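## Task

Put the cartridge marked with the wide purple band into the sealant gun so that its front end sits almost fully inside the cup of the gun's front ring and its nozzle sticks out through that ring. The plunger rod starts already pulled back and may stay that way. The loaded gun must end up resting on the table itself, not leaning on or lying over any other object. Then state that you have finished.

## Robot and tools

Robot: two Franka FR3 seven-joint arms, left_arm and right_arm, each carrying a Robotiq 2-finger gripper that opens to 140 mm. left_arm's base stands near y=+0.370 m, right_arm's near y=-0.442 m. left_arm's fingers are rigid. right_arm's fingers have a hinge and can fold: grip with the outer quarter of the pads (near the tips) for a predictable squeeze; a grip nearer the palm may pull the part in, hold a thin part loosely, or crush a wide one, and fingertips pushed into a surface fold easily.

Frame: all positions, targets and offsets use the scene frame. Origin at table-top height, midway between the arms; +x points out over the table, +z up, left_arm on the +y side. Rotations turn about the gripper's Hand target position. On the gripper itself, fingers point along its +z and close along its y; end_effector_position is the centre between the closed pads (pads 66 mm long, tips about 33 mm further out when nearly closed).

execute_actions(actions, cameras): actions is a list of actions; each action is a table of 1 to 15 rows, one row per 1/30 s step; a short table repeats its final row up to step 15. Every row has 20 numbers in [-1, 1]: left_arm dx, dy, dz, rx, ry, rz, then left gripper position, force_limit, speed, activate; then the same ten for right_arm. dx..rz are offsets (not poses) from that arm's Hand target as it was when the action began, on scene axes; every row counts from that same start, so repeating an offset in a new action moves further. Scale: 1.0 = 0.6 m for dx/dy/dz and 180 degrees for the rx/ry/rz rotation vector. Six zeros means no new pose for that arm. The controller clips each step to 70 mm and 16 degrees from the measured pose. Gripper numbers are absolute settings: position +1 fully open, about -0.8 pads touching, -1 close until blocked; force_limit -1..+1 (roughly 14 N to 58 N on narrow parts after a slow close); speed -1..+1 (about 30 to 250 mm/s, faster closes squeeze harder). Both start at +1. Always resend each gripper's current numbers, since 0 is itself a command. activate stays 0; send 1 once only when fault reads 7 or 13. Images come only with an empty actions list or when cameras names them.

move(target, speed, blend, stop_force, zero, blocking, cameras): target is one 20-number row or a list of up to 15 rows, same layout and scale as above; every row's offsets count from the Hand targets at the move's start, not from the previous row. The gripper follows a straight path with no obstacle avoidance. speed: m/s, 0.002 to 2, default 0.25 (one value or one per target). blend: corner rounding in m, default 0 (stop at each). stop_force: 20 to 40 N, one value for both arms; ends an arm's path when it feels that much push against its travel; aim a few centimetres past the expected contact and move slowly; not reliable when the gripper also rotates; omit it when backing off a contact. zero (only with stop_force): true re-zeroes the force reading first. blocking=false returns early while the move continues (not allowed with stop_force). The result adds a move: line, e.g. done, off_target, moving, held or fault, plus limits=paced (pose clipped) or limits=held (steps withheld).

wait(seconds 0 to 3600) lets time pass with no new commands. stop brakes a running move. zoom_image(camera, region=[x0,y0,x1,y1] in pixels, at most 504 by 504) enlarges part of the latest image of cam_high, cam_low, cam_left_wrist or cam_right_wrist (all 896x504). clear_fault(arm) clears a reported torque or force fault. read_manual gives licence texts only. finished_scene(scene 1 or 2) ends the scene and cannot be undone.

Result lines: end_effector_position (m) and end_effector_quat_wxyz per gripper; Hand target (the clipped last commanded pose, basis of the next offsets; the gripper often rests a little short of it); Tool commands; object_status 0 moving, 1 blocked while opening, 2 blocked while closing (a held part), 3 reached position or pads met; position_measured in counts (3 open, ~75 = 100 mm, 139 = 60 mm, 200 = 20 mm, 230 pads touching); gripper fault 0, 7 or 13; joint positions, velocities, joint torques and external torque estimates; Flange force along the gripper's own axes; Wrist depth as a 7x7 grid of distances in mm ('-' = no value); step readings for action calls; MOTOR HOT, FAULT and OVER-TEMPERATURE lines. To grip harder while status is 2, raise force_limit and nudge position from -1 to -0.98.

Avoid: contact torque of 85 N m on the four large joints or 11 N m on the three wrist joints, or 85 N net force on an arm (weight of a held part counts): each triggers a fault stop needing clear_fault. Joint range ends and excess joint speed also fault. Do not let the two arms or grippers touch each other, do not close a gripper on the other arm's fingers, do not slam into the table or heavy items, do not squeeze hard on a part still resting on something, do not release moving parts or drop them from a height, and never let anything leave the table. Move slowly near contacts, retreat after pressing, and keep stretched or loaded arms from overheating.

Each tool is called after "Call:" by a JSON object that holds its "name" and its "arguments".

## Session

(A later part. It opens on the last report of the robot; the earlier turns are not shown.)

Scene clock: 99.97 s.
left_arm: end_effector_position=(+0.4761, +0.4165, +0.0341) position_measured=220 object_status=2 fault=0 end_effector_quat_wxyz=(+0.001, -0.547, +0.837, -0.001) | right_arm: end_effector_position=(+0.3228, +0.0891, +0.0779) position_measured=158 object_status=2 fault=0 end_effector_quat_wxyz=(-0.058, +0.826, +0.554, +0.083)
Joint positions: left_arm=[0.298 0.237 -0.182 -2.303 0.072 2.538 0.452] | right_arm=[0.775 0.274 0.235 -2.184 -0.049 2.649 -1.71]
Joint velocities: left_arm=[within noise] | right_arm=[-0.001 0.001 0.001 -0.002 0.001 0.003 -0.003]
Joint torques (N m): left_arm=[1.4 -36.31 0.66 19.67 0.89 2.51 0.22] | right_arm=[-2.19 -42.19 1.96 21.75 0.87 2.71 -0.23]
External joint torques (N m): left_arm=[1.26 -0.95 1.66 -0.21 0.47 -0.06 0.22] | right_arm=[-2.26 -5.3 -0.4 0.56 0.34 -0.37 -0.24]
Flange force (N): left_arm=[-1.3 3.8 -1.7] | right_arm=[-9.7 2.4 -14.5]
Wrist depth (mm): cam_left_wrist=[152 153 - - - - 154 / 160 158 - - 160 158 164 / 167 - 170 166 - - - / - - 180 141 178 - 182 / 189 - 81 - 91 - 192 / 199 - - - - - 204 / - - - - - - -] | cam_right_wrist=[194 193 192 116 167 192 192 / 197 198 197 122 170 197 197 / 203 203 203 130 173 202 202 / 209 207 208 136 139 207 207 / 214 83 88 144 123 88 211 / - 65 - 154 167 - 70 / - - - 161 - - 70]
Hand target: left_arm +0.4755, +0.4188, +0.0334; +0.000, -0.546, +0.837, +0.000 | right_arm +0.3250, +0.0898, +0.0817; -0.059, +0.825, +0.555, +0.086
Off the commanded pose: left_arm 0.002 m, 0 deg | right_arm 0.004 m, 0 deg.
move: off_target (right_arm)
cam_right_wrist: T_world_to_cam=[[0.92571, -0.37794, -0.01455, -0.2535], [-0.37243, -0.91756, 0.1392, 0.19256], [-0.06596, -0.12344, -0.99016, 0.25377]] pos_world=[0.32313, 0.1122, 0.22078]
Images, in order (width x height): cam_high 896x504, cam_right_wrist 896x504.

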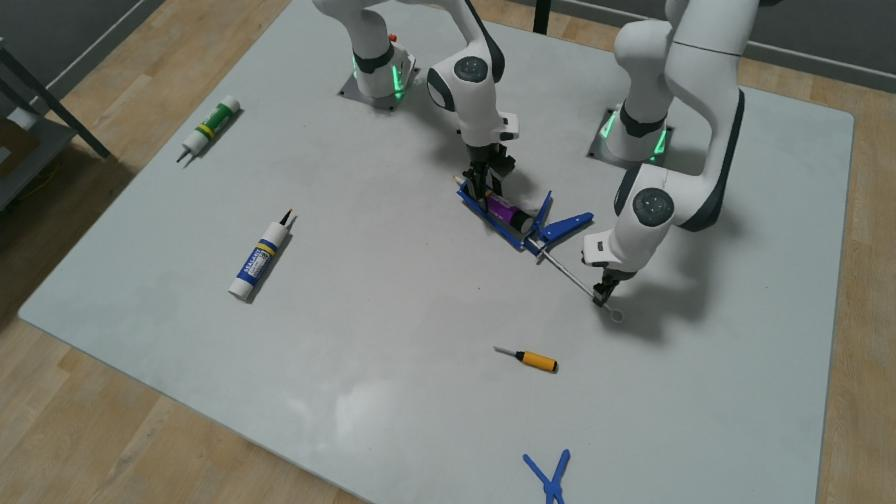

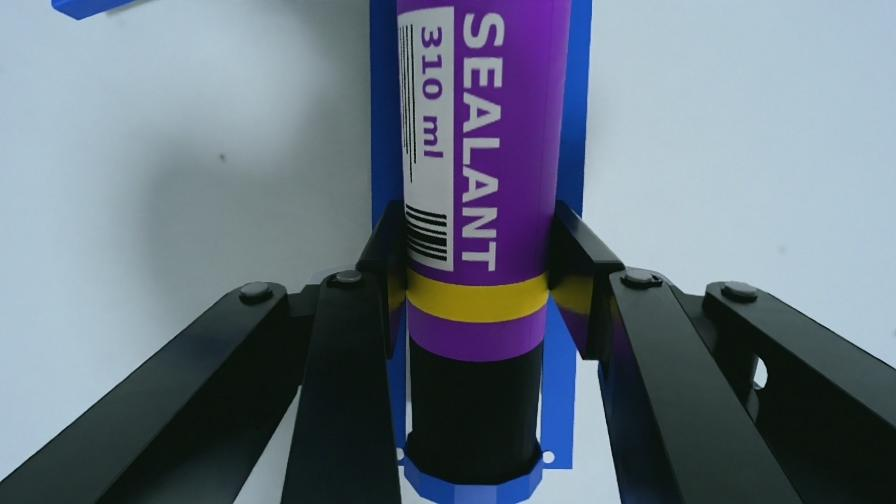

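Call:
{"name": "move", "arguments": {"target": [[0,0,0,0,0,0,-1,-0.1,-1,0,0,0,-0.0060,0,0,0,-1,-0.2,-1,0],[0,0,0,0,0,0,-1,-0.1,-1,0,-0.0019,-0.0046,-0.0067,0,0,0,-1,-0.2,-1,0]], "speed": 0.015, "cameras": ["cam_right_wrist"]}}

Call:
{"name": "zoom_image", "arguments": {"camera": "cam_right_wrist", "region": [380, 300, 600, 504]}}

Scene clock: 101.80 s.
left_arm: end_effector_position=(+0.4761, +0.4165, +0.0341) position_measured=220 object_status=2 fault=0 end_effector_quat_wxyz=(+0.001, -0.547, +0.837, -0.001) | right_arm: end_effector_position=(+0.3228, +0.0889, +0.0775) position_measured=158 object_status=2 fault=0 end_effector_quat_wxyz=(-0.059, +0.826, +0.554, +0.087)
Joint positions: left_arm=[0.298 0.237 -0.182 -2.303 0.072 2.538 0.452] | right_arm=[0.775 0.271 0.236 -2.194 -0.049 2.664 -1.712]
Joint torques (N m): left_arm=[1.07 -35.65 0.54 18.98 0.76 2.51 0.19] | right_arm=[-1.92 -39.45 1.62 19.93 0.73 2.77 -0.33]
External joint torques (N m): left_arm=[1.09 -0.25 1.7 -0.93 0.33 -0.06 0.19] | right_arm=[-1.9 -2.54 -0.65 -1.31 0.2 -0.35 -0.34]
Flange force (N): left_arm=[-0.6 4.5 -0.1] | right_arm=[-10.6 2.0 -8.5]
Wrist depth (mm): cam_left_wrist=[- 153 - 153 - 152 156 / 160 158 162 159 160 162 - / - - - 158 - 170 - / - 179 181 163 - - - / 189 192 90 - 91 190 - / 203 - - - - - 203 / - - - - - - -] | cam_right_wrist=[193 193 193 117 167 193 193 / 198 198 197 123 170 197 197 / 202 203 203 130 173 202 201 / 208 207 206 136 140 207 207 / 213 83 88 143 123 88 211 / - 65 - 154 170 - 70 / - - - 160 - - 70]
Hand target: left_arm +0.4755, +0.4188, +0.0334; +0.000, -0.546, +0.837, +0.000 | right_arm +0.3239, +0.0870, +0.0777; -0.059, +0.825, +0.555, +0.086
Off the commanded pose: left_arm 0.002 m, 0 deg | right_arm 0.002 m, 0 deg.
move: done
cam_right_wrist: T_world_to_cam=[[0.92611, -0.37703, -0.01285, -0.25392], [-0.37223, -0.91879, 0.13144, 0.19301], [-0.06137, -0.11694, -0.99124, 0.25139]] pos_world=[0.32242, 0.11099, 0.22056]

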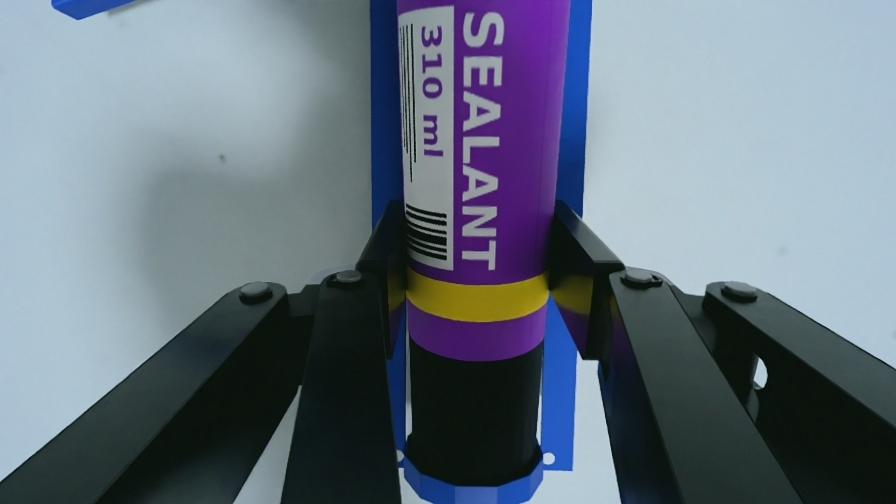

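Scaled by 2.291.

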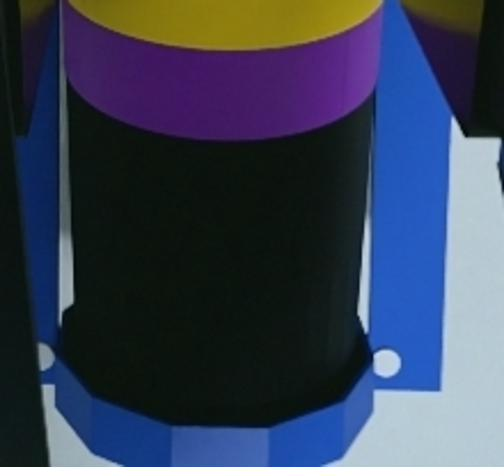

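Call:
{"name": "move", "arguments": {"target": [[0,0,0,0,0,0,-1,-0.1,-1,0,-0.0025,-0.0060,0.0020,0,0,0,-1,-0.2,-1,0],[0,0,0,0,0,0,-1,-0.1,-1,0,-0.0025,-0.0060,0.0005,-0.0072,0.0029,0,-1,-0.2,-1,0],[0,0,0,0,0,0,-1,-0.1,-1,0,-0.0025,-0.0060,0.0020,0.0,0.0,0,-1,-0.2,-1,0]], "speed": 0.015, "cameras": ["cam_right_wrist"]}}

Call:
{"name": "zoom_image", "arguments": {"camera": "cam_right_wrist", "region": [380, 300, 600, 504]}}

Scene clock: 105.40 s.
left_arm: end_effector_position=(+0.4760, +0.4134, +0.0341) position_measured=220 object_status=2 fault=0 end_effector_quat_wxyz=(+0.000, -0.544, +0.839, -0.001) | right_arm: end_effector_position=(+0.3213, +0.0861, +0.0780) position_measured=158 object_status=2 fault=0 end_effector_quat_wxyz=(-0.060, +0.826, +0.554, +0.087)
Joint positions: left_arm=[0.297 0.237 -0.186 -2.303 0.072 2.537 0.452] | right_arm=[0.77 0.262 0.239 -2.207 -0.045 2.67 -1.715]
Joint velocities: left_arm=[within noise] | right_arm=[-0.001 0 0.001 -0.001 0 0.003 -0.002]
Joint torques (N m): left_arm=[3.05 -35.25 2.23 19.09 1 2.67 0.19] | right_arm=[-2.24 -40.83 1.62 20.31 0.85 1.98 -0.3]
External joint torques (N m): left_arm=[3.17 -0.05 3.5 -0.69 0.56 0.12 0.19] | right_arm=[-2.25 -4.33 -0.62 -0.87 0.33 -1.15 -0.31]
Flange force (N): left_arm=[-4.4 5.4 1.1] | right_arm=[-11.5 2.3 -14.6]
Wrist depth (mm): cam_left_wrist=[- 149 - 153 155 - - / 163 160 - 156 164 - - / - 167 171 - - - 170 / - - 179 141 - - 185 / - 191 88 - 90 - 193 / - - - - - - - / - - - - - - -] | cam_right_wrist=[194 194 193 117 168 192 193 / 198 198 198 123 170 197 197 / 203 203 202 130 174 203 203 / 208 208 207 136 140 208 207 / 214 83 88 143 123 88 211 / - 65 - 154 170 - 70 / - - - 161 175 - 70]
Hand target: left_arm +0.4755, +0.4188, +0.0334; +0.000, -0.546, +0.837, +0.000 | right_arm +0.3224, +0.0834, +0.0789; -0.059, +0.825, +0.555, +0.086
Off the commanded pose: left_arm 0.005 m, 0 deg | right_arm 0.003 m, 0 deg.
move: done
cam_right_wrist: T_world_to_cam=[[0.92623, -0.37673, -0.01311, -0.25367], [-0.37201, -0.91914, 0.12957, 0.19001], [-0.06086, -0.11513, -0.99148, 0.25114]] pos_world=[0.32092, 0.10799, 0.22105]

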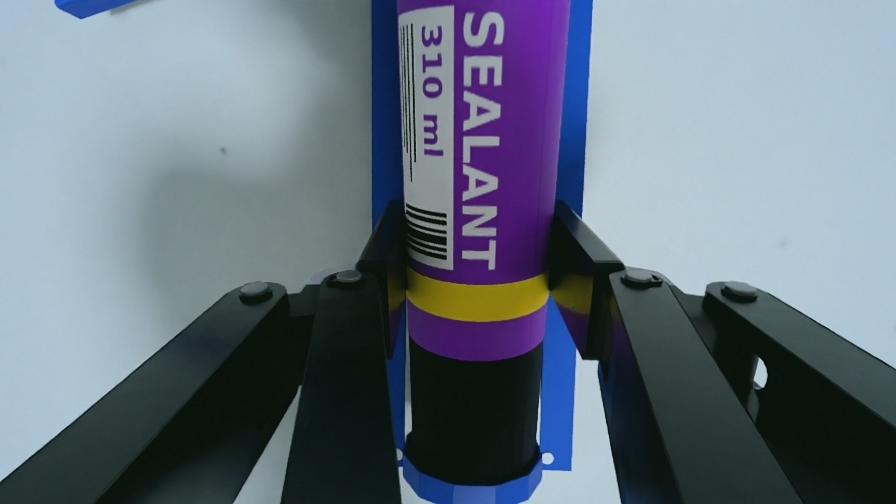

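Scaled by 2.291.

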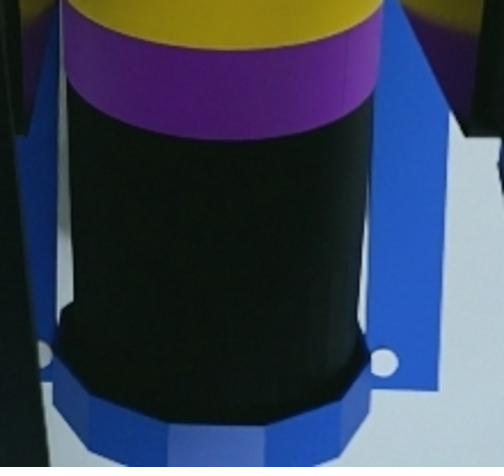

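Call:
{"name": "execute_actions", "arguments": {"actions": [], "cameras": ["cam_high","cam_low"]}}

Call:
{"name": "zoom_image", "arguments": {"camera": "cam_high", "region": [500, 190, 560, 250]}}

Call:
{"name": "zoom_image", "arguments": {"camera": "cam_low", "region": [375, 245, 435, 285]}}

Scene clock: 105.83 s.
left_arm: end_effector_position=(+0.4760, +0.4134, +0.0341) position_measured=220 object_status=2 fault=0 end_effector_quat_wxyz=(+0.000, -0.544, +0.839, -0.001) | right_arm: end_effector_position=(+0.3213, +0.0861, +0.0779) position_measured=158 object_status=2 fault=0 end_effector_quat_wxyz=(-0.060, +0.826, +0.554, +0.087)
Joint positions: left_arm=[0.297 0.237 -0.186 -2.303 0.072 2.537 0.452] | right_arm=[0.77 0.262 0.239 -2.207 -0.045 2.671 -1.715]
Joint velocities: within noise
Joint torques (N m): left_arm=[3.08 -35.28 2.24 19.11 1.01 2.67 0.16] | right_arm=[-2.22 -40.8 1.45 19.65 0.8 2.01 -0.32]
External joint torques (N m): left_arm=[3.11 0.06 3.44 -0.79 0.58 0.1 0.16] | right_arm=[-2.13 -4.35 -0.7 -1.46 0.27 -1.11 -0.33]
Flange force (N): left_arm=[-4.2 5.3 1.3] | right_arm=[-13.6 1.8 -14.7]
Wrist depth (mm): cam_left_wrist=[152 150 153 149 - 152 - / - - 160 163 - 161 162 / 168 169 168 169 - - 173 / - 181 181 163 - - 182 / 187 188 88 - 91 - - / - - - - - - - / - - - - - - -] | cam_right_wrist=[194 194 194 117 168 193 193 / 198 198 198 123 171 197 197 / 204 204 203 130 173 203 202 / 208 208 206 136 140 207 208 / 214 83 88 143 123 88 211 / - 65 - 154 169 - 70 / - - - 161 175 - 70]
Hand target: left_arm +0.4755, +0.4188, +0.0334; +0.000, -0.546, +0.837, +0.000 | right_arm +0.3224, +0.0834, +0.0789; -0.059, +0.825, +0.555, +0.086
Tool commands: left_gripper/position=-1.0 left_gripper/force_limit=-0.1 left_gripper/speed=-1.0 left_gripper/activate=+0.0 right_gripper/position=-1.0 right_gripper/force_limit=-0.2 right_gripper/speed=-1.0 right_gripper/activate=+0.0
Off the commanded pose: left_arm 0.005 m, 0 deg | right_arm 0.003 m, 0 deg.
Images, in order (width x height): cam_high 896x504, cam_low 896x504.

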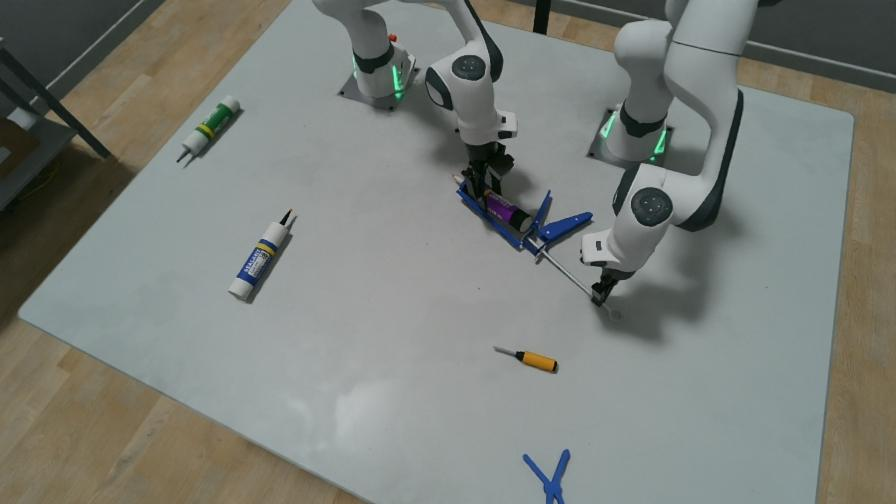

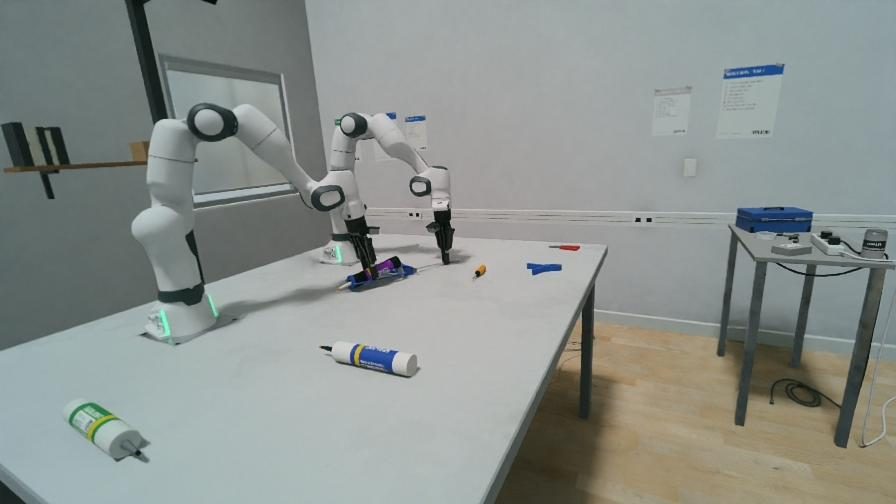

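Scaled by 8.400.

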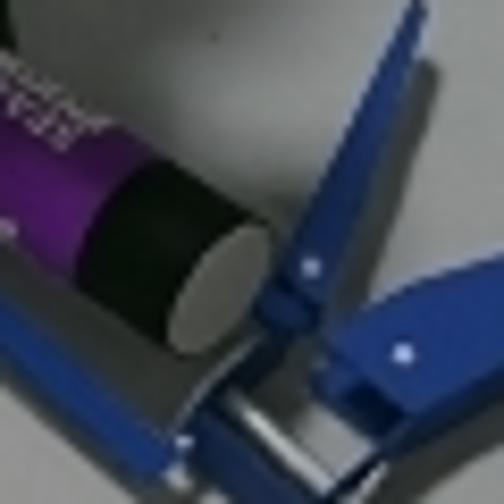

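Scaled by 8.400.

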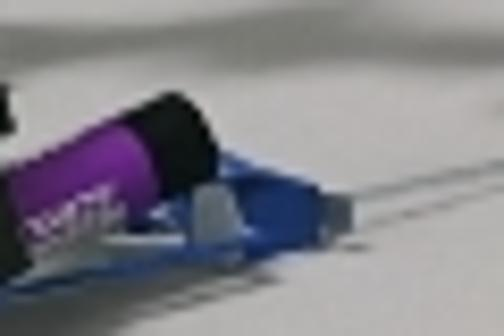

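Call:
{"name": "move", "arguments": {"target": [0,0,0,0,0,0,-1,-0.1,-1,0,0,0,-0.0055,-0.0155,0.0062,0,-1,-0.2,-1,0], "speed": 0.015, "cameras": ["cam_right_wrist","cam_high","cam_low"]}}

Call:
{"name": "zoom_image", "arguments": {"camera": "cam_right_wrist", "region": [380, 300, 600, 504]}}

Call:
{"name": "zoom_image", "arguments": {"camera": "cam_high", "region": [500, 190, 560, 250]}}

Call:
{"name": "zoom_image", "arguments": {"camera": "cam_low", "region": [335, 245, 435, 305]}}

Scene clock: 108.87 s.
left_arm: end_effector_position=(+0.4760, +0.4135, +0.0341) position_measured=220 object_status=2 fault=0 end_effector_quat_wxyz=(+0.000, -0.544, +0.839, -0.001) | right_arm: end_effector_position=(+0.3215, +0.0873, +0.0773) position_measured=158 object_status=2 fault=0 end_effector_quat_wxyz=(-0.048, +0.825, +0.559, +0.069)
Joint positions: left_arm=[0.297 0.237 -0.186 -2.303 0.072 2.537 0.452] | right_arm=[0.783 0.286 0.231 -2.152 -0.062 2.595 -1.707]
Joint torques (N m): left_arm=[2.18 -35.82 1.35 19.19 1.01 2.67 0.18] | right_arm=[-1.35 -39.58 0.88 20.92 -0.1 1.71 0.12]
External joint torques (N m): left_arm=[2.15 -0.58 2.47 -0.61 0.59 0.12 0.18] | right_arm=[-1.22 -2.08 -1.38 -0.44 -0.67 -1.31 0.11]
Flange force (N): left_arm=[-2.2 5.2 -0.2] | right_arm=[-3.8 0.7 -6.6]
Wrist depth (mm): cam_left_wrist=[- 152 153 151 154 - 155 / - - 162 160 163 - 162 / - 168 169 160 171 171 174 / - 175 - 141 - 179 181 / 190 - 88 - 91 - 198 / - - - - - - - / - - - - - - -] | cam_right_wrist=[190 189 189 116 164 189 189 / 195 195 194 122 168 194 194 / 201 201 201 130 172 201 201 / 207 207 207 136 140 207 207 / 215 83 88 144 124 88 213 / - 65 - 154 182 - 70 / - - - 163 180 - 70]
Hand target: left_arm +0.4755, +0.4188, +0.0334; +0.000, -0.546, +0.837, +0.000 | right_arm +0.3224, +0.0834, +0.0756; -0.044, +0.827, +0.556, +0.065
Off the commanded pose: left_arm 0.005 m, 0 deg | right_arm 0.004 m, 1 deg.
move: off_target (right_arm)
cam_right_wrist: T_world_to_cam=[[0.92895, -0.36999, -0.01237, -0.25489], [-0.36239, -0.91567, 0.17383, 0.18441], [-0.07564, -0.157, -0.9847, 0.25844]] pos_world=[0.32316, 0.11513, 0.21928]
Images, in order (width x height): cam_high 896x504, cam_low 896x504, cam_right_wrist 896x504.

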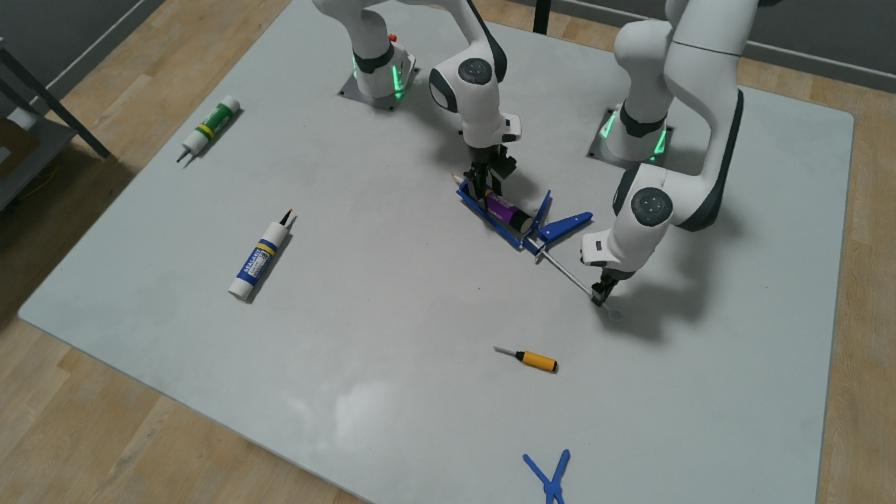

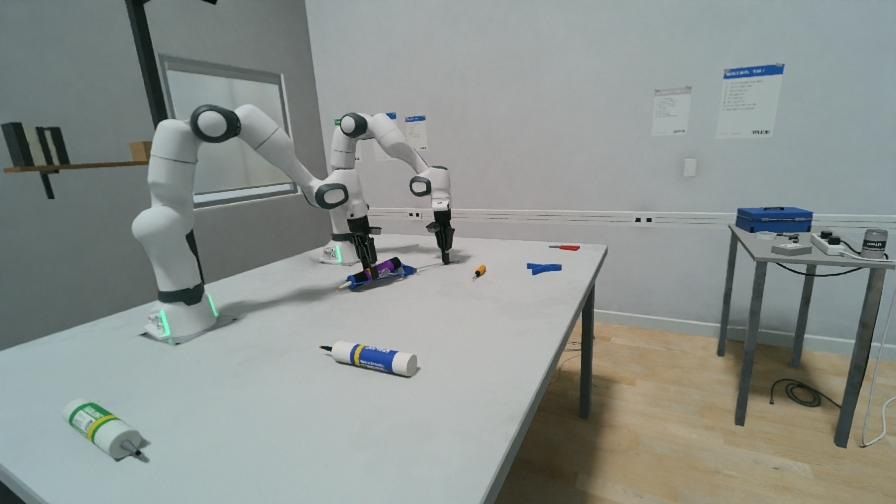

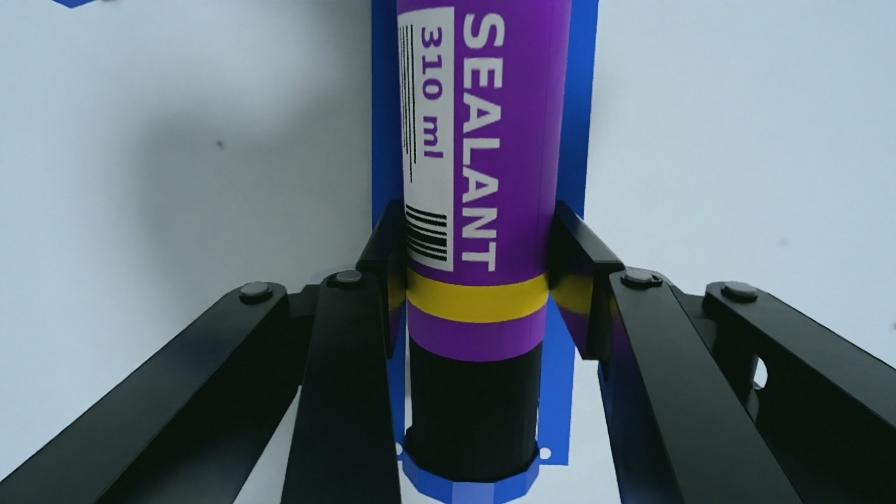

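Scaled by 2.291.

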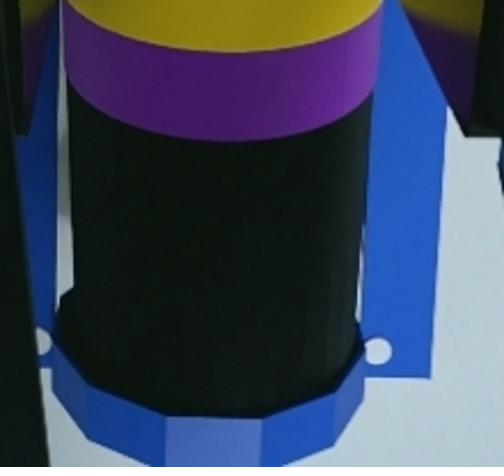

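Scaled by 8.400.

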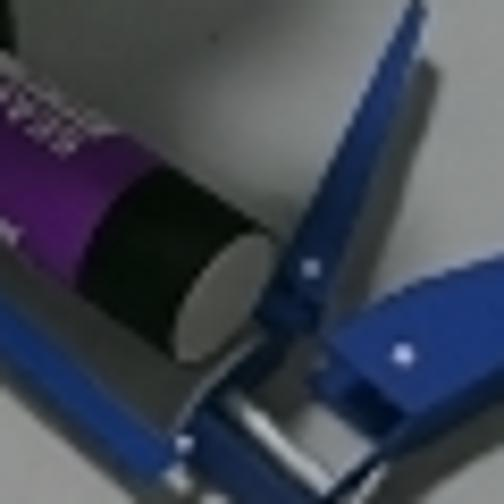

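Scaled by 5.040.

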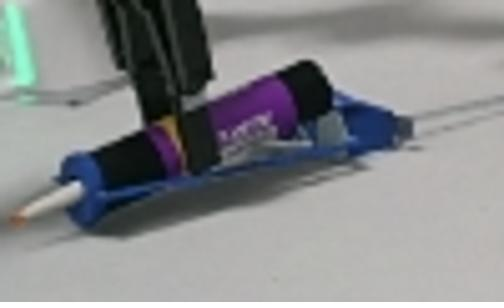

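Call:
{"name": "move", "arguments": {"target": [0.0050,0.0124,0,0,0,0,-1,-0.1,-1,0,-0.0037,-0.0093,0.0035,0,0,0,-1,-0.2,-1,0], "speed": 0.02, "cameras": ["cam_right_wrist"]}}

Call:
{"name": "zoom_image", "arguments": {"camera": "cam_right_wrist", "region": [380, 300, 600, 504]}}

Scene clock: 110.37 s.
left_arm: end_effector_position=(+0.4764, +0.4131, +0.0342) position_measured=220 object_status=2 fault=0 end_effector_quat_wxyz=(-0.003, -0.544, +0.839, -0.001) | right_arm: end_effector_position=(+0.3208, +0.0864, +0.0797) position_measured=158 object_status=2 fault=0 end_effector_quat_wxyz=(-0.049, +0.825, +0.558, +0.073)
Joint positions: left_arm=[0.299 0.242 -0.188 -2.294 0.071 2.526 0.455] | right_arm=[0.783 0.274 0.231 -2.166 -0.059 2.606 -1.706]
Joint velocities: left_arm=[within noise] | right_arm=[0 0 0 -0.003 0.002 0.003 0]
Joint torques (N m): left_arm=[6.76 -34.06 6.01 20.05 1.7 3.69 0.61] | right_arm=[-2.5 -42.2 0.38 17.42 0.82 0.06 -0.06]
External joint torques (N m): left_arm=[6.76 1.57 7.21 0.08 1.27 1.13 0.61] | right_arm=[-2.57 -4.92 -1.96 -4.02 0.27 -2.99 -0.07]
Flange force (N): left_arm=[-13.5 4.4 7.5] | right_arm=[-21.7 0.6 -18.9]
Wrist depth (mm): cam_left_wrist=[151 - - 152 - 154 - / 160 - - 161 - 164 163 / - 167 - 166 - 169 - / - - - 141 - - - / 191 - 88 - 91 - - / - - - - - - - / - - - - - - -] | cam_right_wrist=[193 192 192 115 166 192 192 / 198 198 197 121 170 198 198 / 204 204 203 129 174 203 204 / 209 210 209 136 138 210 210 / 217 83 88 145 123 88 216 / - 64 - 155 184 - 70 / - - - 163 - - 70]
Hand target: left_arm +0.4785, +0.4262, +0.0334; +0.000, -0.546, +0.837, +0.000 | right_arm +0.3202, +0.0778, +0.0777; -0.044, +0.827, +0.556, +0.065
Off the commanded pose: left_arm 0.013 m, 1 deg | right_arm 0.009 m, 1 deg.
move: off_target (left_arm, right_arm)
cam_right_wrist: T_world_to_cam=[[0.9283, -0.37168, -0.01061, -0.25434], [-0.36497, -0.91625, 0.16519, 0.18454], [-0.07112, -0.14948, -0.9862, 0.25871]] pos_world=[0.32185, 0.11322, 0.22196]

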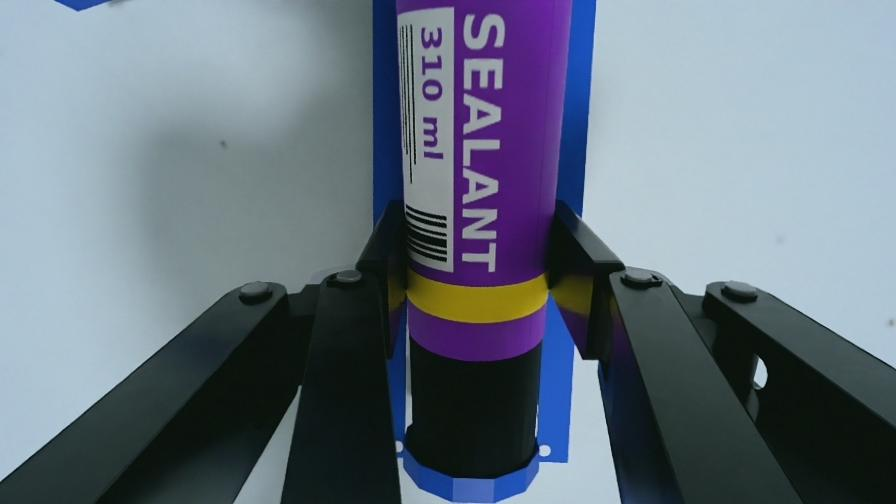

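Scaled by 2.291.

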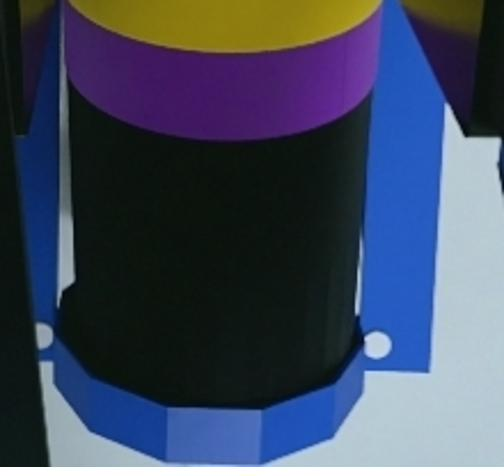

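Call:
{"name": "execute_actions", "arguments": {"actions": [[[0,0,0,0,0,0,-1,-0.1,-1,0,0,0,-0.003,-0.0103,0.0042,0,-1,-0.2,-1,0]]], "cameras": ["all"]}}

Call:
{"name": "zoom_image", "arguments": {"camera": "cam_right_wrist", "region": [380, 300, 600, 504]}}

Call:
{"name": "zoom_image", "arguments": {"camera": "cam_low", "region": [335, 245, 435, 305]}}

Scene clock: 112.53 s.
left_arm: end_effector_position=(+0.4768, +0.4144, +0.0343) position_measured=220 object_status=2 fault=0 end_effector_quat_wxyz=(-0.003, -0.544, +0.839, -0.001) | right_arm: end_effector_position=(+0.3215, +0.0881, +0.0797) position_measured=158 object_status=2 fault=0 end_effector_quat_wxyz=(-0.043, +0.826, +0.559, +0.062)
Joint positions: left_arm=[0.302 0.242 -0.188 -2.293 0.07 2.525 0.456] | right_arm=[0.79 0.291 0.227 -2.129 -0.066 2.56 -1.701]
Joint torques (N m): left_arm=[6 -33.57 4.96 20.01 1.84 3.65 0.58] | right_arm=[-2.07 -42.04 0.34 19.5 -0.21 -0.69 0.17]
External joint torques (N m): left_arm=[5.94 1.76 6.11 0.24 1.41 1.13 0.58] | right_arm=[-2.06 -4.11 -2.04 -2.08 -0.79 -3.68 0.16]
Flange force (N): left_arm=[-12.4 2.5 7.8] | right_arm=[-11.1 0.6 -15.8]
Wrist depth (mm): cam_left_wrist=[- 153 153 149 - 156 155 / 161 160 161 - 163 - 163 / 168 - - 169 171 - 176 / 178 - 181 163 - 181 - / 189 - 88 - 91 188 - / - - - - - - - / - - - - - - -] | cam_right_wrist=[190 190 190 115 163 190 190 / 197 196 197 121 168 197 196 / 203 203 203 128 173 203 203 / 210 211 208 136 139 210 210 / 218 83 88 144 123 88 216 / - 65 - 156 183 - 70 / - - - 165 - - 70]
Hand target: left_arm +0.4785, +0.4262, +0.0334; +0.000, -0.546, +0.837, +0.000 | right_arm +0.3202, +0.0778, +0.0759; -0.035, +0.828, +0.557, +0.050
Off the commanded pose: left_arm 0.012 m, 1 deg | right_arm 0.011 m, 2 deg.
Step readings (end_effector_position of left_arm | right_arm):
0: (+0.4764, +0.4131, +0.0342) | (+0.3208, +0.0864, +0.0797)
1: (+0.4764, +0.4131, +0.0342) | (+0.3209, +0.0866, +0.0798)
2: (+0.4766, +0.4134, +0.0342) | (+0.3213, +0.0871, +0.0797)
4: (+0.4768, +0.4142, +0.0343) | (+0.3218, +0.0877, +0.0793)
8: (+0.4768, +0.4144, +0.0343) | (+0.3218, +0.0879, +0.0792)
15: (+0.4768, +0.4144, +0.0343) | (+0.3215, +0.0881, +0.0796)
cam_left_wrist: T_world_to_cam=[[-0.91563, 0.40178, 0.0137, 0.27859], [0.38176, 0.85831, 0.34289, -0.54673], [0.12601, 0.31919, -0.93928, -0.01705]] pos_world=[0.46595, 0.36277, 0.16764]
cam_right_wrist: T_world_to_cam=[[0.92898, -0.36994, -0.01167, -0.25464], [-0.36112, -0.91285, 0.19055, 0.18278], [-0.08114, -0.1728, -0.98161, 0.26388]] pos_world=[0.32397, 0.11825, 0.22123]

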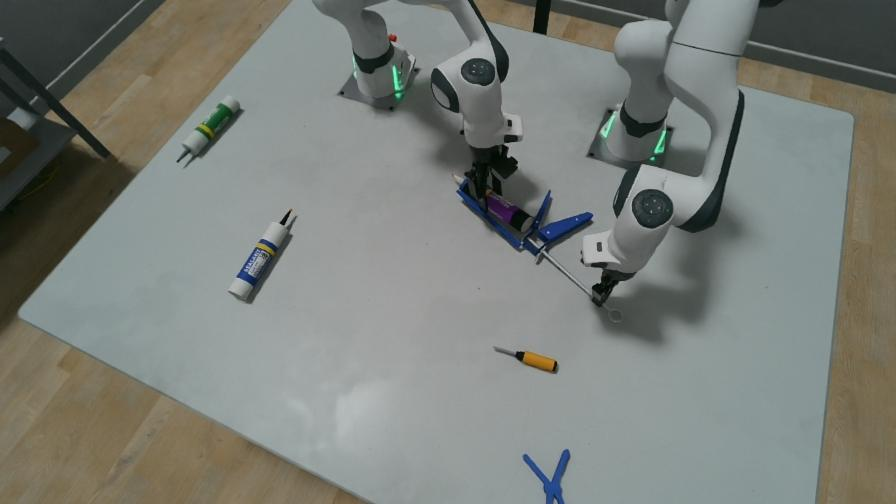

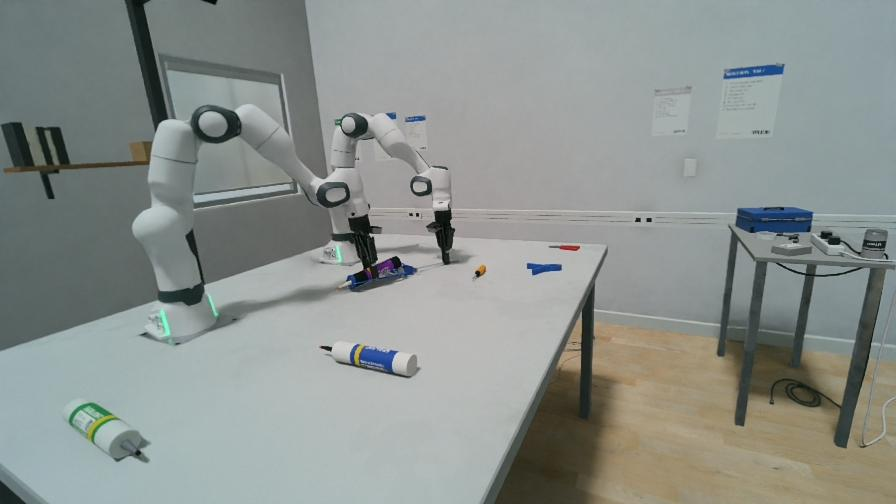

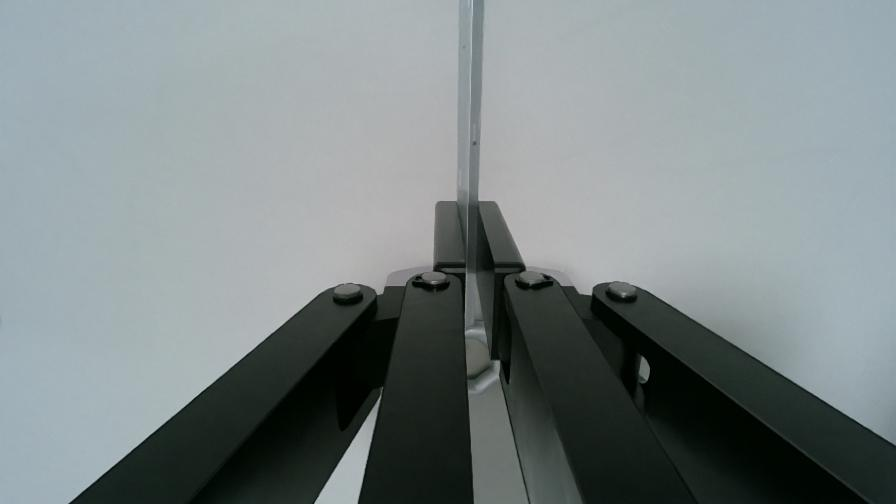

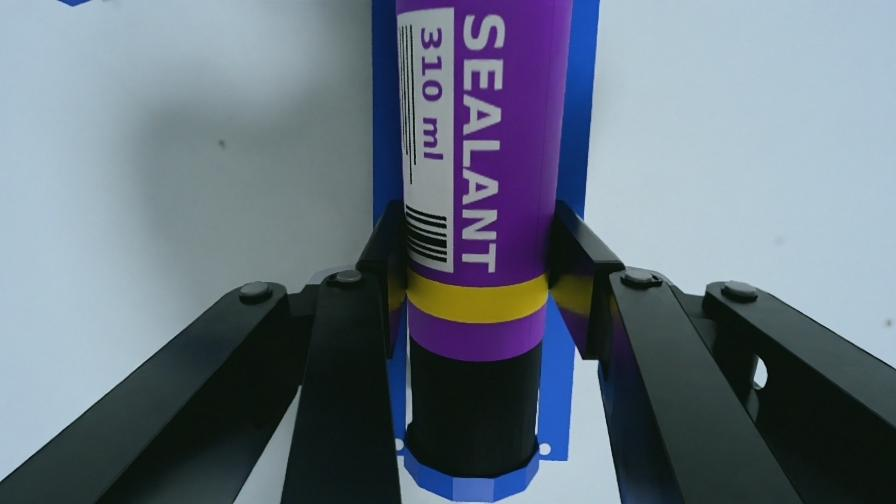

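Scaled by 2.291.

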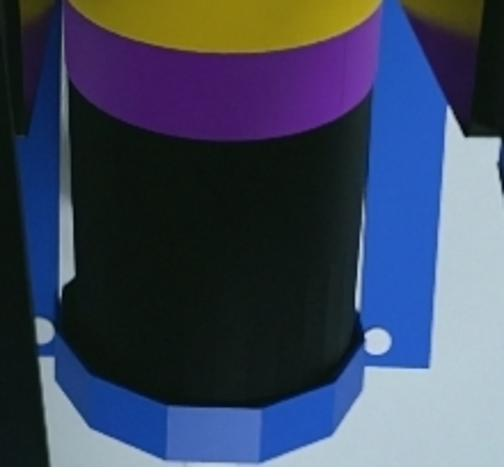

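Scaled by 5.040.

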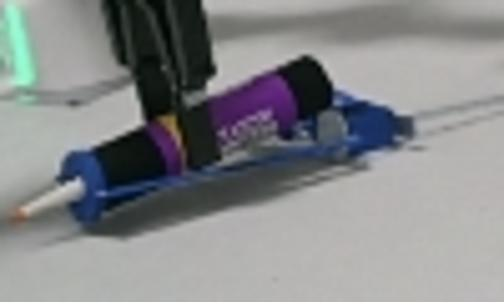

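Call:
{"name": "execute_actions", "arguments": {"actions": [[[0,0,0,0,0,0,-1,-0.1,-1,-0.0025,-0.0062,0,0,0,0,-1,-0.2,-1,0]],[[0,0,0,0,0,0,-1,-0.1,-1,-0.0025,-0.0062,0,0,0,0,-1,-0.2,-1,0]]], "cameras": ["all"]}}

Call:
{"name": "zoom_image", "arguments": {"camera": "cam_right_wrist", "region": [380, 300, 600, 504]}}


Scaled by 2.291.

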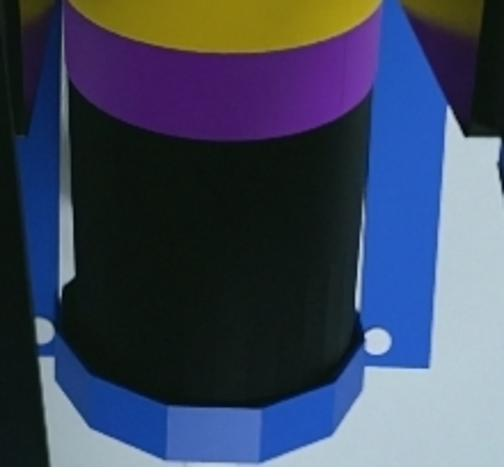

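Call:
{"name": "execute_actions", "arguments": {"actions": [[[0,0,0,0,0,0,-1,-0.1,-1,0,-0.0025,-0.0062,0,0,0,0,-1,-0.2,-1,0]],[[0,0,0,0,0,0,-1,-0.1,-1,0,-0.0025,-0.0062,0,0,0,0,-1,-0.2,-1,0]]], "cameras": ["cam_right_wrist"]}}

Call:
{"name": "zoom_image", "arguments": {"camera": "cam_right_wrist", "region": [380, 300, 600, 504]}}

Scene clock: 114.67 s.
left_arm: end_effector_position=(+0.4765, +0.4102, +0.0341) position_measured=220 object_status=2 fault=0 end_effector_quat_wxyz=(-0.004, -0.541, +0.841, -0.001) | right_arm: end_effector_position=(+0.3186, +0.0836, +0.0807) position_measured=158 object_status=2 fault=0 end_effector_quat_wxyz=(-0.042, +0.826, +0.559, +0.064)
Joint positions: left_arm=[0.301 0.243 -0.195 -2.293 0.07 2.523 0.456] | right_arm=[0.79 0.274 0.227 -2.153 -0.064 2.57 -1.7]
Joint torques (N m): left_arm=[7.98 -35.13 7.13 20.92 2.23 3.86 0.54] | right_arm=[-3.17 -41.64 0.04 16.11 0.68 -1.28 -0.13]
External joint torques (N m): left_arm=[8.03 0.31 8.43 1.07 1.8 1.32 0.54] | right_arm=[-3.16 -4.28 -2.2 -5.42 0.11 -4.28 -0.14]
External joint torques at the end of the 1st action: left_arm=[7.32 0.75 7.84 0.61 1.63 1.18 0.52] | right_arm=[-2.54 -4.63 -1.93 -5.04 -0.22 -3.93 0.01]
Flange force (N): left_arm=[-15.6 4.9 5.6] | right_arm=[-24.3 1.1 -19.5]
Flange force at the end of the 1st action (N): left_arm=[-14.2 4.7 6.1] | right_arm=[-23.6 -0.3 -18.9]
Wrist depth (mm): cam_left_wrist=[152 - - 150 155 - 156 / 159 - 162 159 - 163 - / - - - 168 172 172 173 / - 179 181 141 178 - 182 / 187 189 88 - 91 190 - / - - - - - - 203 / - - - - - - -] | cam_right_wrist=[191 191 191 115 163 192 191 / 197 197 198 121 167 198 198 / 204 204 204 129 173 204 204 / 211 211 210 136 140 211 211 / 219 83 88 144 123 88 217 / - 65 - 156 183 - 70 / - - - 164 - - 70]
Hand target: left_arm +0.4785, +0.4262, +0.0334; +0.000, -0.546, +0.837, +0.000 | right_arm +0.3172, +0.0704, +0.0759; -0.035, +0.828, +0.557, +0.050
Off the commanded pose: left_arm 0.016 m, 1 deg | right_arm 0.014 m, 2 deg.
Step readings (end_effector_position of left_arm | right_arm; steps 1 to 15: 1st action; 16 to 30: 2nd action):
0: (+0.4768, +0.4144, +0.0343) | (+0.3215, +0.0881, +0.0797)
1: (+0.4768, +0.4144, +0.0343) | (+0.3214, +0.0879, +0.0796)
2: (+0.4767, +0.4139, +0.0343) | (+0.3211, +0.0874, +0.0796)
4: (+0.4767, +0.4128, +0.0343) | (+0.3205, +0.0865, +0.0797)
8: (+0.4768, +0.4120, +0.0343) | (+0.3202, +0.0859, +0.0797)
15: (+0.4768, +0.4117, +0.0343) | (+0.3200, +0.0857, +0.0796)
16: (+0.4768, +0.4117, +0.0343) | (+0.3199, +0.0855, +0.0797)
17: (+0.4767, +0.4113, +0.0342) | (+0.3196, +0.0849, +0.0799)
19: (+0.4766, +0.4107, +0.0341) | (+0.3190, +0.0840, +0.0803)
23: (+0.4765, +0.4103, +0.0341) | (+0.3187, +0.0836, +0.0808)
30: (+0.4765, +0.4102, +0.0341) | (+0.3186, +0.0836, +0.0807)
cam_right_wrist: T_world_to_cam=[[0.92863, -0.37088, -0.00955, -0.25358], [-0.36262, -0.91278, 0.18798, 0.17804], [-0.07843, -0.1711, -0.98213, 0.26291]] pos_world=[0.32066, 0.11345, 0.22232]

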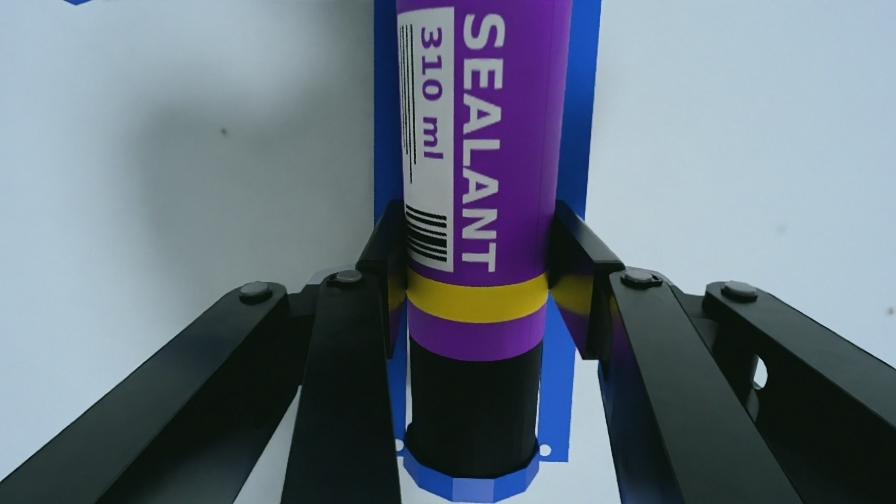

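Scaled by 2.291.

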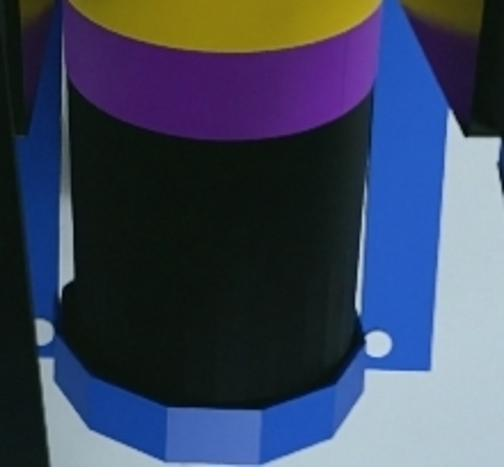

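Call:
{"name": "execute_actions", "arguments": {"actions": []}}

Call:
{"name": "zoom_image", "arguments": {"camera": "cam_low", "region": [325, 245, 425, 305]}}

Call:
{"name": "zoom_image", "arguments": {"camera": "cam_high", "region": [445, 165, 605, 265]}}

Scene clock: 115.63 s.
left_arm: end_effector_position=(+0.4765, +0.4102, +0.0341) position_measured=220 object_status=2 fault=0 end_effector_quat_wxyz=(-0.004, -0.541, +0.841, -0.001) | right_arm: end_effector_position=(+0.3186, +0.0836, +0.0807) position_measured=158 object_status=2 fault=0 end_effector_quat_wxyz=(-0.042, +0.826, +0.559, +0.064)
Joint positions: left_arm=[0.301 0.243 -0.195 -2.293 0.07 2.523 0.456] | right_arm=[0.79 0.274 0.227 -2.153 -0.064 2.57 -1.7]
Joint velocities: within noise
Joint torques (N m): left_arm=[8 -35.13 7.13 20.87 2.24 3.86 0.56] | right_arm=[-3.08 -41.63 0.12 16.05 0.7 -1.26 -0.15]
External joint torques (N m): left_arm=[7.91 0.27 8.31 1.01 1.81 1.33 0.56] | right_arm=[-3.14 -4.19 -2.19 -5.53 0.13 -4.27 -0.15]
Flange force (N): left_arm=[-15.3 5.1 5.5] | right_arm=[-24.5 1.1 -19.3]
Wrist depth (mm): cam_left_wrist=[- 151 151 152 - 153 - / 160 158 - - - 162 - / - - 169 168 173 - 176 / - 178 - 163 - 183 - / - - 88 - 91 - 194 / - - - - - - - / - - - - - - -] | cam_right_wrist=[191 191 191 115 164 192 192 / 197 198 197 121 167 198 199 / 204 204 203 129 173 204 204 / 211 211 210 136 139 211 211 / 219 83 88 144 123 88 218 / - 64 - 155 183 - 70 / - - - 164 - - 70]
Hand target: left_arm +0.4785, +0.4262, +0.0334; +0.000, -0.546, +0.837, +0.000 | right_arm +0.3172, +0.0704, +0.0759; -0.035, +0.828, +0.557, +0.050
Tool commands: left_gripper/position=-1.0 left_gripper/force_limit=-0.1 left_gripper/speed=-1.0 left_gripper/activate=+0.0 right_gripper/position=-1.0 right_gripper/force_limit=-0.2 right_gripper/speed=-1.0 right_gripper/activate=+0.0
Off the commanded pose: left_arm 0.016 m, 1 deg | right_arm 0.014 m, 2 deg.
camera_calibration:
cam_left_wrist: T_world_to_cam=[[-0.91282, 0.4081, 0.0145, 0.27608], [0.38826, 0.85633, 0.34053, -0.5451], [0.12656, 0.31647, -0.94012, -0.01499]] pos_world=[0.46555, 0.35886, 0.16753]
cam_right_wrist: T_world_to_cam=[[0.92863, -0.37088, -0.00955, -0.25358], [-0.36262, -0.91278, 0.18798, 0.17804], [-0.07843, -0.1711, -0.98213, 0.26291]] pos_world=[0.32066, 0.11345, 0.22232]

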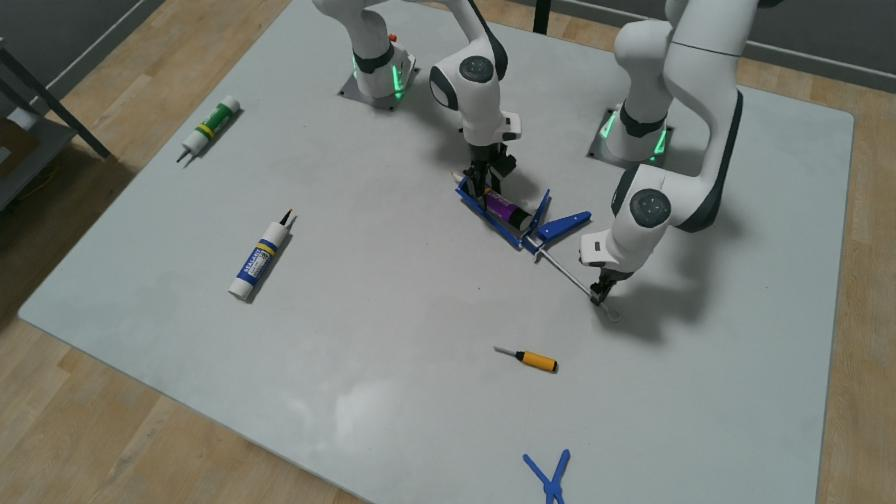

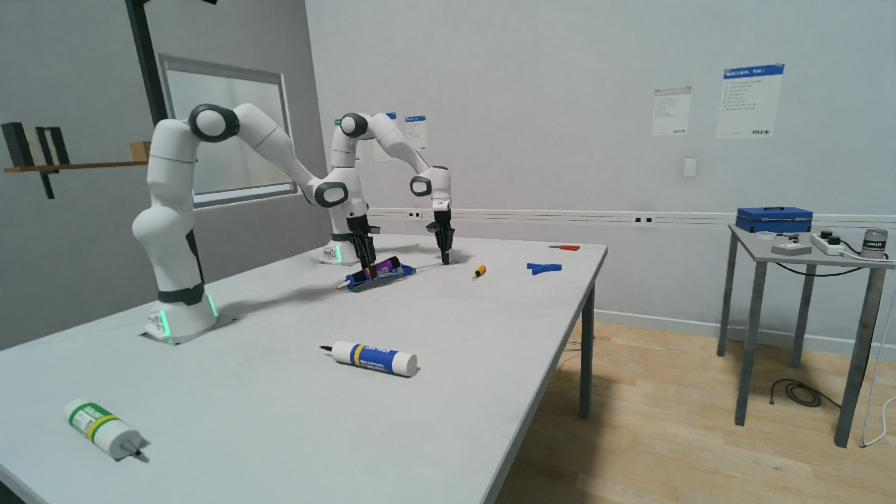

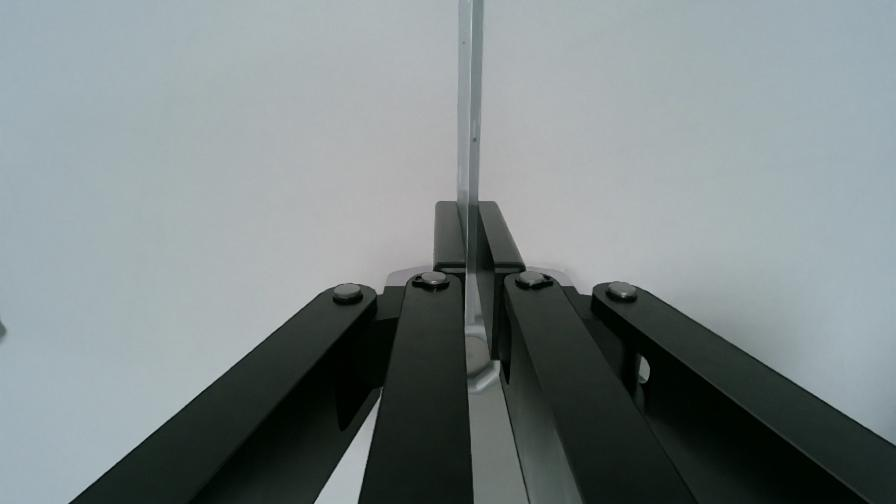

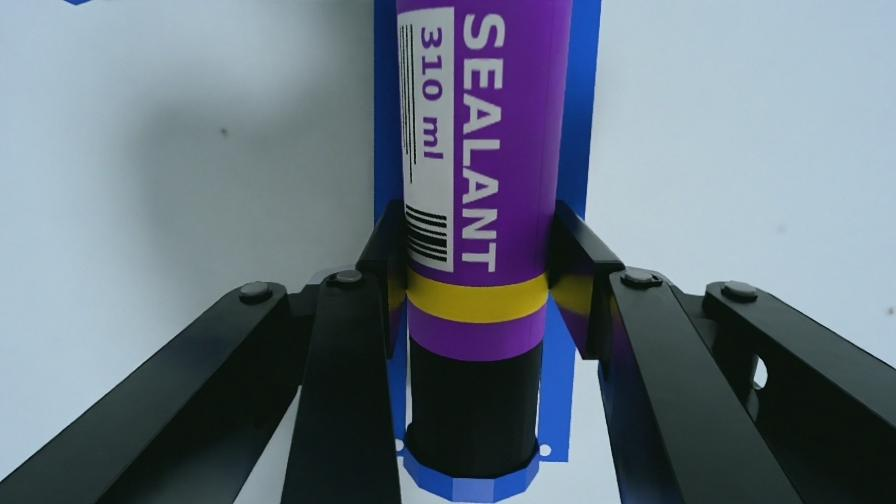

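Scaled by 5.040.

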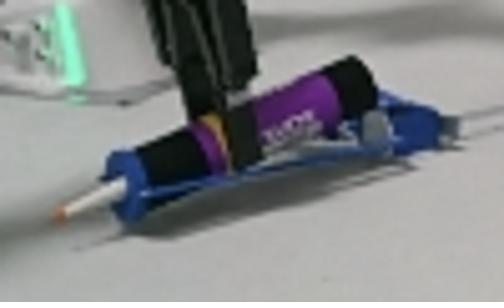

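Scaled by 3.150.

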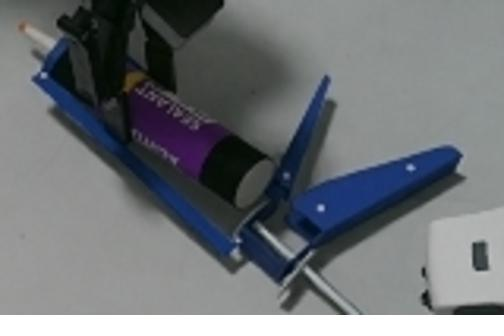

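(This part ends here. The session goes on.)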